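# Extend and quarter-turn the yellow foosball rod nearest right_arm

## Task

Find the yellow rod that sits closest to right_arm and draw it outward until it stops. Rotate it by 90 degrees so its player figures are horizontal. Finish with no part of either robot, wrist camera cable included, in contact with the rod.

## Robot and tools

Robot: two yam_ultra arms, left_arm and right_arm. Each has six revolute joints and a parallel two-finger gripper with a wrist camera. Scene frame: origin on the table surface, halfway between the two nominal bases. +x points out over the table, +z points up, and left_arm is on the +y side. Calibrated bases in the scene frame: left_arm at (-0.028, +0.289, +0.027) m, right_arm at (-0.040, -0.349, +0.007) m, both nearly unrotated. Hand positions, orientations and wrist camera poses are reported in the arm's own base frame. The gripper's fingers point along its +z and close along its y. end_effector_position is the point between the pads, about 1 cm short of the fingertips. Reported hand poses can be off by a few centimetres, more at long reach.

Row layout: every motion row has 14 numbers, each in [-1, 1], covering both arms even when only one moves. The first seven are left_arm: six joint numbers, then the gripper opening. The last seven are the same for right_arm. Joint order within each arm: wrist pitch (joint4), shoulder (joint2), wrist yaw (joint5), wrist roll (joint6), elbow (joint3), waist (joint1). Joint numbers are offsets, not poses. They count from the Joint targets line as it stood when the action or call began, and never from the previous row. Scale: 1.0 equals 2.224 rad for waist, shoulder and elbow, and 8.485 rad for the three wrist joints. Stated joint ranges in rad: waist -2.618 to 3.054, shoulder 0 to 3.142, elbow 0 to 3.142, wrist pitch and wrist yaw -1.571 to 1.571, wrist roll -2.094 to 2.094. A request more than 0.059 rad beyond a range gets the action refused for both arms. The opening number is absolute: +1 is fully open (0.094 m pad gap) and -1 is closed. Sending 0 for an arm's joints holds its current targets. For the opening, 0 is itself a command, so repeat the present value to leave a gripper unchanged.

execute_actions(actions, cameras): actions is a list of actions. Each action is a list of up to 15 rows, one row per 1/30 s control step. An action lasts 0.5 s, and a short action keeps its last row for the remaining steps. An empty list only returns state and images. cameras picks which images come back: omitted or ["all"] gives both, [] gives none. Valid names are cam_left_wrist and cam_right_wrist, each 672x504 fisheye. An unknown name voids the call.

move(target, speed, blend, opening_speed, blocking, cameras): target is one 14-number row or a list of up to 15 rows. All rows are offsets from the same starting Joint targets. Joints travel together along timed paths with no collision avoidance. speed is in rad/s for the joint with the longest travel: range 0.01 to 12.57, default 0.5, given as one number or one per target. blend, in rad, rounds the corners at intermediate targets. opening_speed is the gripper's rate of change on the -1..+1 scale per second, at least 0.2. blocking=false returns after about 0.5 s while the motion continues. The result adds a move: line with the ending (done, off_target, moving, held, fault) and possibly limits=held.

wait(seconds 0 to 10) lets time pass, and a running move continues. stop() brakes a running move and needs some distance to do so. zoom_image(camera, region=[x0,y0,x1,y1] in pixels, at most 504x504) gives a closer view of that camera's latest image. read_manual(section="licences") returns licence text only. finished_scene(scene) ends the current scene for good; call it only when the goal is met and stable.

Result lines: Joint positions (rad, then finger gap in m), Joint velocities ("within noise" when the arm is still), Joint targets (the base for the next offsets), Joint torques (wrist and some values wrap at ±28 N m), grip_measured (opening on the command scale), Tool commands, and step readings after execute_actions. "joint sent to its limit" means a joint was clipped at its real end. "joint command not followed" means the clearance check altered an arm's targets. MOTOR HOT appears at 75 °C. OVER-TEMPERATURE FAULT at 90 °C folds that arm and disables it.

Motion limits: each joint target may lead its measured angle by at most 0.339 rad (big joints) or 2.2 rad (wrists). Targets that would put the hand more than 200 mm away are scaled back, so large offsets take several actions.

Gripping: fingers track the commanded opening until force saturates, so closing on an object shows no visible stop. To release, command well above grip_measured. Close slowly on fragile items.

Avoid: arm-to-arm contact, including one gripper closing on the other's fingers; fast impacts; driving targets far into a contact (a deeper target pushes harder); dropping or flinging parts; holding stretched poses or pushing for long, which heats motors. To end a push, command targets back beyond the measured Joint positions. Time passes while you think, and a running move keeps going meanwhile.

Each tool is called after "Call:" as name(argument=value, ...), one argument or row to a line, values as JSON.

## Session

Call:
execute_actions(
  actions=[],
)

Scene clock: 0.00 s.
left_arm: end_effector_position=(+0.4127, +0.0165, +0.1264) grip_measured=+1.000 end_effector_quat_wxyz=(+0.618, -0.002, +0.786, +0.007) | right_arm: end_effector_position=(+0.3903, -0.0463, +0.1052) grip_measured=+1.000 end_effector_quat_wxyz=(+0.587, +0.098, +0.798, -0.097)
Joint names: [wrist pitch, shoulder, wrist yaw, wrist roll, elbow, waist]
Joint positions: left_arm=[0.901 1.55 0.039 0.018 0.411 0.054 0.094] | right_arm=[0.871 1.537 0.276 0.046 0.357 0.003 0.094]
Joint velocities: within noise
Joint torques (N m): no reading
Heat: left arm: 40 °C; right arm: 38 °C.
Joint targets: left_arm=[0.889 1.548 0.039 0.019 0.413 0.054] | right_arm=[0.861 1.534 0.277 0.048 0.360 0.003]
Tool commands: left_gripper/opening=+1.0 right_gripper/opening=+1.0
camera_calibration:
cam_left_wrist: T_world_to_cam=[[-0.0177666, -0.985889, 0.166453, -0.00796993], [-0.580802, -0.125334, -0.804339, 0.378982], [0.813851, -0.110967, -0.570379, -0.140833], [0, 0, 0, 1]] pos_world=[0.334589, 0.0240143, 0.225829]
cam_right_wrist: T_world_to_cam=[[-0.259, -0.939853, 0.222701, 0.0247898], [-0.669431, 0.00846419, -0.742826, 0.372487], [0.696262, -0.341475, -0.631359, -0.103415], [0, 0, 0, 1]] pos_world=[0.327779, -0.0151678, 0.20588]

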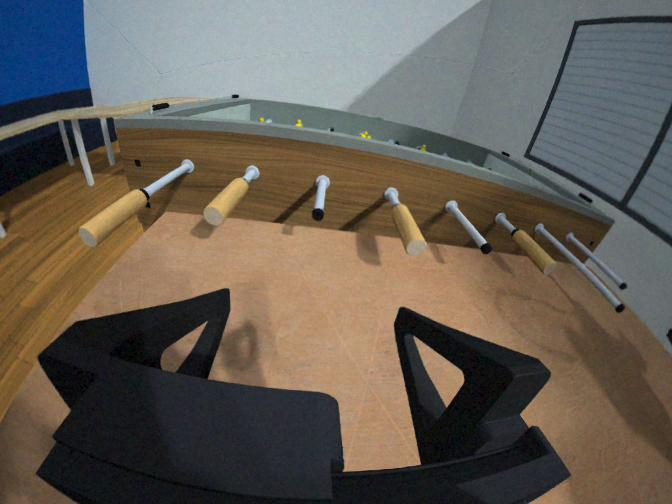

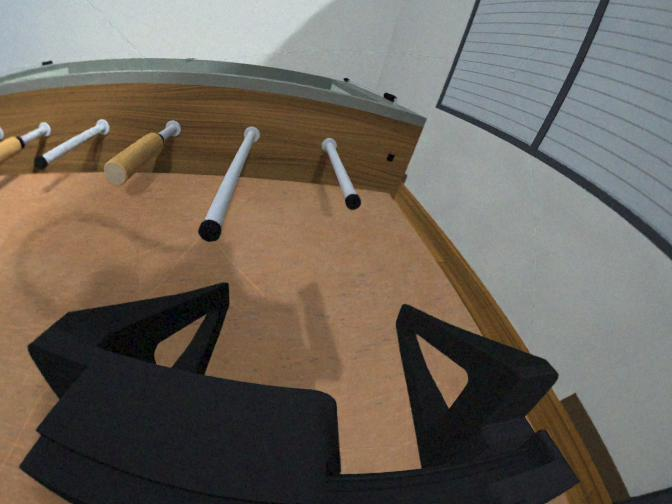

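Call:
move(
  target=[
    [0,0,0,0,0,0,1,-0.0502,-0.0328,0.0263,0,0.1196,0.1920,1],
    [0,0,0,0,0,0,1,0.0476,0.4312,0.0283,-0.0057,0.4011,0.1978,1],
  ],
  speed=1.2,
  blend=0.08,
  cameras=["cam_right_wrist"],
)

Scene clock: 18.33 s.
left_arm: end_effector_position=(+0.4127, +0.0165, +0.1264) grip_measured=+1.000 end_effector_quat_wxyz=(+0.618, -0.002, +0.786, +0.007) | right_arm: end_effector_position=(+0.5706, +0.1684, +0.0699) grip_measured=+1.000 end_effector_quat_wxyz=(+0.710, +0.032, +0.703, -0.026)
Joint names: [wrist pitch, shoulder, wrist yaw, wrist roll, elbow, waist]
Joint positions: left_arm=[0.901 1.55 0.039 0.018 0.411 0.054 0.094] | right_arm=[1.258 2.48 0.516 0.003 1.233 0.434 0.094]
Joint velocities: within noise
Joint torques (N m): left_arm=[1.85 -6.78 -0.01 0.01 5.65 -0.03] | right_arm=[1.71 -10.37 0.08 -0.04 6.16 0.88]
Heat: left arm: 40 °C; right arm: 39 °C.
Joint targets: left_arm=[0.889 1.548 0.039 0.019 0.413 0.054] | right_arm=[1.265 2.493 0.517 -0.001 1.252 0.443]
move: done
camera_calibration:
cam_right_wrist: T_world_to_cam=[[-0.131479, -0.97668, 0.169735, 0.218279], [-0.400493, -0.104293, -0.910345, 0.34239], [0.906818, -0.187669, -0.37744, -0.341623], [0, 0, 0, 1]] pos_world=[0.475614, 0.184786, 0.145701]
Images, in order (width x height): cam_right_wrist 672x504.

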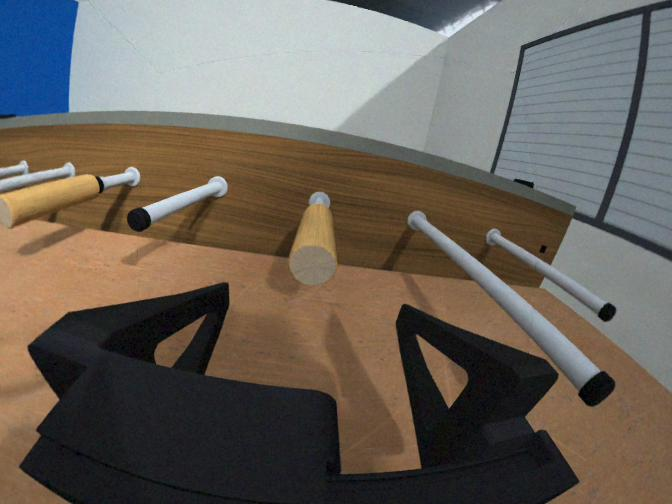

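Call:
move(
  target=[0,0,0,0,0,0,1,-0.0277,0.0733,-0.0091,0,0.1664,-0.0360,1],
  speed=0.5,
  cameras=["cam_right_wrist"],
)

Scene clock: 30.63 s.
left_arm: end_effector_position=(+0.4127, +0.0165, +0.1264) grip_measured=+1.000 end_effector_quat_wxyz=(+0.618, -0.002, +0.786, +0.007) | right_arm: end_effector_position=(+0.6418, +0.1635, +0.0725) grip_measured=+1.000 end_effector_quat_wxyz=(+0.711, +0.034, +0.702, -0.029)
Joint names: [wrist pitch, shoulder, wrist yaw, wrist roll, elbow, waist]
Joint positions: left_arm=[0.901 1.55 0.039 0.018 0.411 0.054 0.094] | right_arm=[1.043 2.627 0.456 0.003 1.597 0.367 0.094]
Joint velocities: within noise
Joint torques (N m): left_arm=[1.85 -6.8 -0.01 0.02 5.67 -0.06] | right_arm=[1.58 -10.76 -0.17 -0.03 7.57 -0.29]
Heat: left arm: 40 °C; right arm: 41 °C.
Joint targets: left_arm=[0.889 1.548 0.039 0.019 0.413 0.054] | right_arm=[1.030 2.656 0.440 -0.001 1.622 0.363]
move: done
camera_calibration:
cam_right_wrist: T_world_to_cam=[[-0.139094, -0.975715, 0.169212, 0.22731], [-0.398505, -0.101277, -0.911558, 0.371077], [0.906558, -0.194224, -0.37474, -0.405074], [0, 0, 0, 1]] pos_world=[0.546716, 0.180696, 0.147997]
Images, in order (width x height): cam_right_wrist 672x504.

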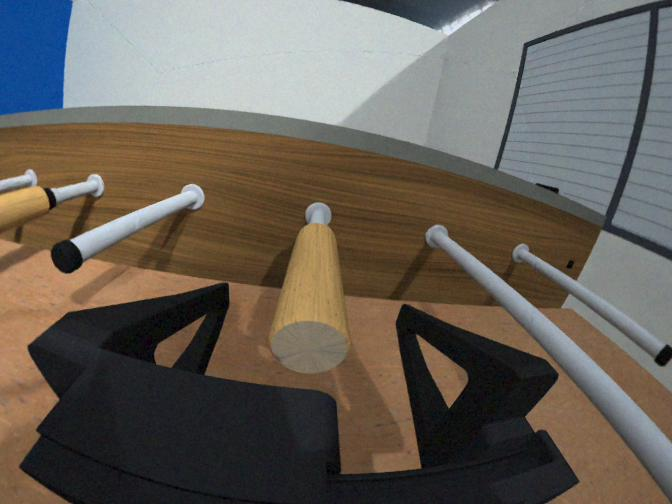

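Call:
move(
  target=[
    [0,0,0,0,0,0,1,-0.0024,0,0,0,0,0.0099,1],
  ],
  cameras=[],
)

Call:
move(
  target=[0,0,0,0,0,0,1,0,0,0,0,0,0,-1],
  opening_speed=0.8,
  cameras=[],
)

Call:
move(
  target=[0,0,0,0,0,0,1,0,0,0,-0.187,0,0,-1],
  speed=1.3,
  cameras=["cam_right_wrist"],
)

Scene clock: 38.27 s.
left_arm: end_effector_position=(+0.4127, +0.0165, +0.1264) grip_measured=+1.000 end_effector_quat_wxyz=(+0.618, -0.002, +0.786, +0.007) | right_arm: end_effector_position=(+0.6399, +0.1713, +0.0677) grip_measured=+1.000 end_effector_quat_wxyz=(+0.704, +0.027, +0.709, -0.027)
Joint names: [wrist pitch, shoulder, wrist yaw, wrist roll, elbow, waist]
Joint positions: left_arm=[0.901 1.55 0.039 0.018 0.411 0.054 0.094] | right_arm=[1.022 2.627 0.455 0.002 1.597 0.379 0.094]
Joint velocities: within noise
Joint torques (N m): left_arm=[1.85 -6.78 -0.01 0.01 5.65 -0.08] | right_arm=[1.52 -10.77 -0.12 -0.03 7.58 0.59]
Heat: left arm: 40 °C; right arm: 41 °C.
Joint targets: left_arm=[0.889 1.548 0.039 0.019 0.413 0.054] | right_arm=[1.009 2.656 0.440 -0.001 1.622 0.385]
move: done
No camera images: "cameras" was empty.

Scene clock: 40.97 s.
left_arm: end_effector_position=(+0.4127, +0.0165, +0.1264) grip_measured=+1.000 end_effector_quat_wxyz=(+0.618, -0.002, +0.786, +0.007) | right_arm: end_effector_position=(+0.6398, +0.1678, +0.0676) grip_measured=-0.307 end_effector_quat_wxyz=(+0.704, +0.033, +0.709, -0.034)
Joint names: [wrist pitch, shoulder, wrist yaw, wrist roll, elbow, waist]
Joint positions: left_arm=[0.901 1.55 0.039 0.018 0.411 0.054 0.094] | right_arm=[1.022 2.627 0.471 0.002 1.597 0.378 0.033]
Joint velocities: within noise
Joint torques (N m): left_arm=[1.85 -6.78 0 0.01 5.63 -0.01] | right_arm=[1.55 -10.76 -0.29 -0.02 7.58 0.69]
Heat: left arm: 40 °C; right arm: 41 °C.
Joint targets: left_arm=[0.889 1.548 0.039 0.019 0.413 0.054] | right_arm=[1.010 2.656 0.440 -0.001 1.622 0.385]
move: done
No camera images: "cameras" was empty.

Scene clock: 43.20 s.
left_arm: end_effector_position=(+0.4127, +0.0165, +0.1264) grip_measured=+1.000 end_effector_quat_wxyz=(+0.618, -0.002, +0.786, +0.007) | right_arm: end_effector_position=(+0.6396, +0.1605, +0.0750) grip_measured=-0.308 end_effector_quat_wxyz=(+0.475, -0.459, +0.528, -0.534)
Joint names: [wrist pitch, shoulder, wrist yaw, wrist roll, elbow, waist]
Joint positions: left_arm=[0.901 1.55 0.039 0.018 0.411 0.054 0.094] | right_arm=[1.055 2.627 0.503 -1.571 1.597 0.375 0.033]
Joint velocities: within noise
Joint torques (N m): left_arm=[1.85 -6.78 -0.01 0.02 5.68 -0.06] | right_arm=[1.25 -10.76 -0.65 -0.17 7.57 0.94]
Heat: left arm: 40 °C; right arm: 41 °C.
Joint targets: left_arm=[0.889 1.548 0.039 0.019 0.413 0.054] | right_arm=[1.010 2.656 0.440 -1.587 1.622 0.385]
move: off_target (right_arm); right_arm: the wrist yaw is farthest, 0.063 rad from its target
camera_calibration:
cam_right_wrist: T_world_to_cam=[[-0.048771, 0.174586, 0.983433, -0.0798829], [-0.51403, -0.848592, 0.125156, 0.488271], [0.856384, -0.499411, 0.131129, -0.35964], [0, 0, 0, 1]] pos_world=[0.55508, 0.248682, 0.0646088]
Images, in order (width x height): cam_right_wrist 672x504.

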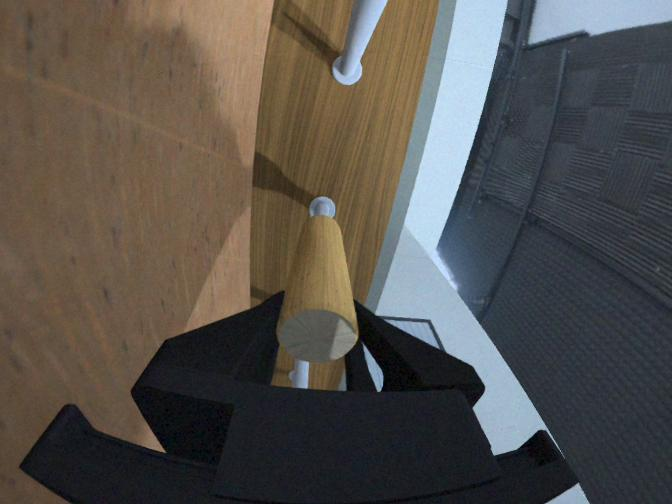

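Call:
move(
  target=[
    [0,0,0,0,0,0,1,0.0229,-0.0629,0.0062,0,-0.1304,0.0189,-1],
    [0,0,0,0,0,0,1,0.0388,-0.1025,0.0132,0,-0.2307,0.0454,-1],
    [0,0,0,0,0,0,1,0.0519,-0.1340,0.0216,0,-0.3192,0.0778,-1],
  ],
  speed=0.35,
  blend=0.03,
  cameras=["cam_right_wrist"],
)

Scene clock: 65.90 s.
left_arm: end_effector_position=(+0.4127, +0.0165, +0.1264) grip_measured=+1.000 end_effector_quat_wxyz=(+0.618, -0.002, +0.786, +0.007) | right_arm: end_effector_position=(+0.4952, +0.1718, +0.0701) grip_measured=-0.308 end_effector_quat_wxyz=(+0.475, -0.467, +0.525, -0.529)
Joint names: [wrist pitch, shoulder, wrist yaw, wrist roll, elbow, waist]
Joint positions: left_arm=[0.901 1.55 0.039 0.018 0.411 0.054 0.094] | right_arm=[1.456 2.373 0.652 -1.575 0.932 0.54 0.033]
Joint velocities: within noise
Joint torques (N m): left_arm=[1.86 -6.78 -0.01 0.01 5.65 -0.03] | right_arm=[1.54 -11.02 -0.27 -0.13 2.21 1.69]
Heat: left arm: 40 °C; right arm: 42 °C.
Joint targets: left_arm=[0.889 1.548 0.039 0.019 0.413 0.054] | right_arm=[1.450 2.358 0.623 -1.587 0.912 0.558]
move: done
camera_calibration:
cam_right_wrist: T_world_to_cam=[[-0.0414132, 0.179056, 0.982967, -0.0884321], [-0.499395, -0.855815, 0.134854, 0.417538], [0.865384, -0.485304, 0.124862, -0.236165], [0, 0, 0, 1]] pos_world=[0.409228, 0.258558, 0.0601071]
Images, in order (width x height): cam_right_wrist 672x504.

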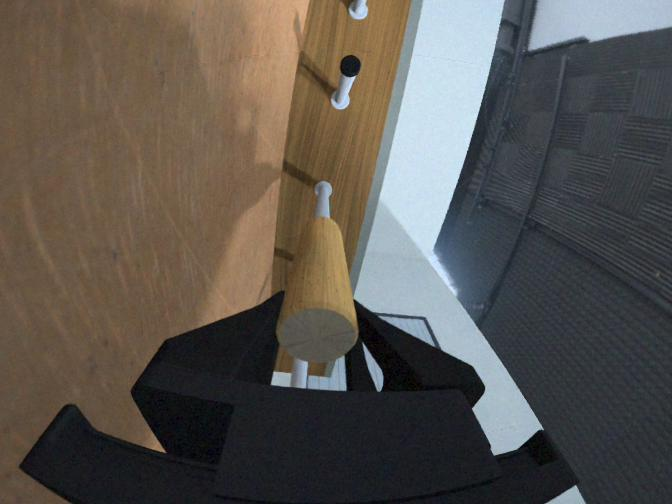

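Call:
move(
  target=[0,0,0,0,0,0,1,0.0026,-0.0297,0.0061,0,-0.0504,0.0229,-1],
  speed=0.2,
  cameras=[],
)

Scene clock: 71.03 s.
left_arm: end_effector_position=(+0.4127, +0.0165, +0.1264) grip_measured=+1.000 end_effector_quat_wxyz=(+0.618, -0.002, +0.786, +0.007) | right_arm: end_effector_position=(+0.4693, +0.1738, +0.0720) grip_measured=-0.308 end_effector_quat_wxyz=(+0.467, -0.476, +0.526, -0.528)
Joint names: [wrist pitch, shoulder, wrist yaw, wrist roll, elbow, waist]
Joint positions: left_arm=[0.901 1.55 0.039 0.018 0.411 0.054 0.094] | right_arm=[1.477 2.317 0.694 -1.577 0.832 0.582 0.033]
Joint velocities: within noise
Joint torques (N m): left_arm=[1.86 -6.82 0.01 0.02 5.63 -0.08] | right_arm=[1.55 -11.19 -0.15 -0.11 1.13 2.41]
Heat: left arm: 40 °C; right arm: 42 °C.
Joint targets: left_arm=[0.889 1.548 0.039 0.019 0.413 0.054] | right_arm=[1.472 2.292 0.675 -1.588 0.800 0.609]
move: done
No camera images: "cameras" was empty.

Call:
move(
  target=[0,0,0,0,0,0,1,0.0024,-0.0279,0.0071,0,-0.0504,0.0279,-1],
  speed=0.2,
  cameras=[],
)

Scene clock: 76.47 s.
left_arm: end_effector_position=(+0.4127, +0.0165, +0.1264) grip_measured=+1.000 end_effector_quat_wxyz=(+0.618, -0.002, +0.786, +0.007) | right_arm: end_effector_position=(+0.4657, +0.1712, +0.0734) grip_measured=-0.308 end_effector_quat_wxyz=(+0.455, -0.487, +0.527, -0.527)
Joint names: [wrist pitch, shoulder, wrist yaw, wrist roll, elbow, waist]
Joint positions: left_arm=[0.901 1.55 0.039 0.018 0.411 0.054 0.094] | right_arm=[1.43 2.278 0.695 -1.579 0.809 0.582 0.033]
Joint velocities: within noise
Joint torques (N m): left_arm=[1.87 -6.82 -0.01 0.01 5.67 -0.08] | right_arm=[2.16 -13.07 0.5 -0.09 -5.57 7.95]
Heat: left arm: 40 °C; right arm: 42 °C.
Joint targets: left_arm=[0.889 1.548 0.039 0.019 0.413 0.054] | right_arm=[1.492 2.230 0.736 -1.588 0.688 0.671]
move: off_target (right_arm); right_arm: the elbow is farthest, 0.121 rad from its target
No camera images: "cameras" was empty.

Call:
move(
  target=[
    [0,0,0,0,0,0,1,-0.0050,0.0247,-0.0042,0,0.0526,-0.0382,-1],
    [0,0,0,0,0,0,1,-0.0050,0.0247,-0.0042,0,0.0526,-0.0382,0.35],
    [0,0,0,0,0,0,1,-0.0050,-0.0301,0,0.0057,-0.0265,0.0018,0.35],
    [0,0,0,0,0,0,1,-0.0050,-0.2324,0,0.0057,-0.0715,0.0018,0.35],
    [0,0,0,0,0,0,1,-0.1876,-0.1484,-0.0514,0.2107,0.5,-0.1219,0.35],
  ],
  speed=[0.25,0.25,0.3,0.8,1.3],
  blend=[0,0,0,0.1,0],
  cameras=["cam_right_wrist"],
)

Call:
zoom_image(
  camera="cam_right_wrist",
  region=[250, 150, 500, 330],
)

Scene clock: 98.00 s.
left_arm: end_effector_position=(+0.4127, +0.0165, +0.1264) grip_measured=+1.000 end_effector_quat_wxyz=(+0.618, -0.002, +0.786, +0.007) | right_arm: end_effector_position=(+0.5608, +0.1809, +0.3566) grip_measured=+0.348 end_effector_quat_wxyz=(+0.635, +0.016, +0.769, +0.068)
Joint names: [wrist pitch, shoulder, wrist yaw, wrist roll, elbow, waist]
Joint positions: left_arm=[0.901 1.55 0.039 0.018 0.411 0.054 0.094] | right_arm=[-0.086 1.884 0.31 0.188 1.775 0.403 0.063]
Joint velocities: within noise
Joint torques (N m): left_arm=[1.86 -6.79 0.01 0.01 5.65 -0.06] | right_arm=[1.56 -8.38 -0.02 0.12 9.2 -0.24]
Heat: left arm: 40 °C; right arm: 42 °C.
Joint targets: left_arm=[0.889 1.548 0.039 0.019 0.413 0.054] | right_arm=[-0.100 1.900 0.299 0.200 1.800 0.400]
move: done
camera_calibration:
cam_right_wrist: T_world_to_cam=[[0.0481852, -0.997043, 0.0598614, 0.122727], [-0.556119, -0.0765625, -0.827569, 0.653506], [0.829705, 0.00658654, -0.558163, -0.14962], [0, 0, 0, 1]] pos_world=[0.481654, 0.173383, 0.449962]
Images, in order (width x height): cam_right_wrist 672x504.

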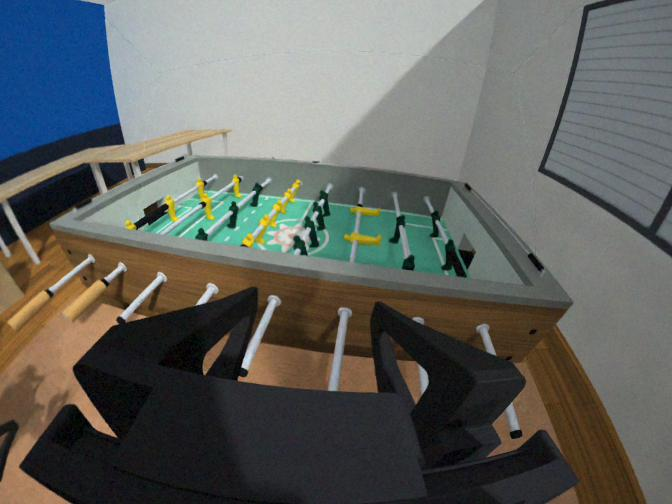

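Scaled by 2.016 from the camera's 672x504 image, which has a finer 960x720 frame.

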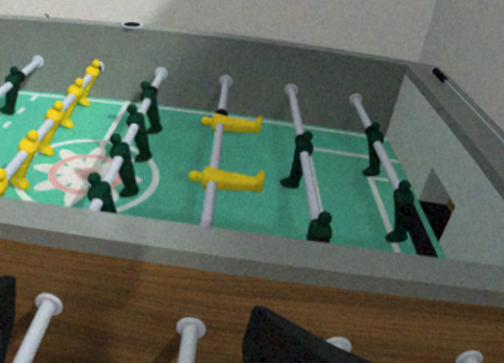

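Flat and fully out, same as before.

Call:
finished_scene(
  scene=3,
)

The scene is finished: the task was done.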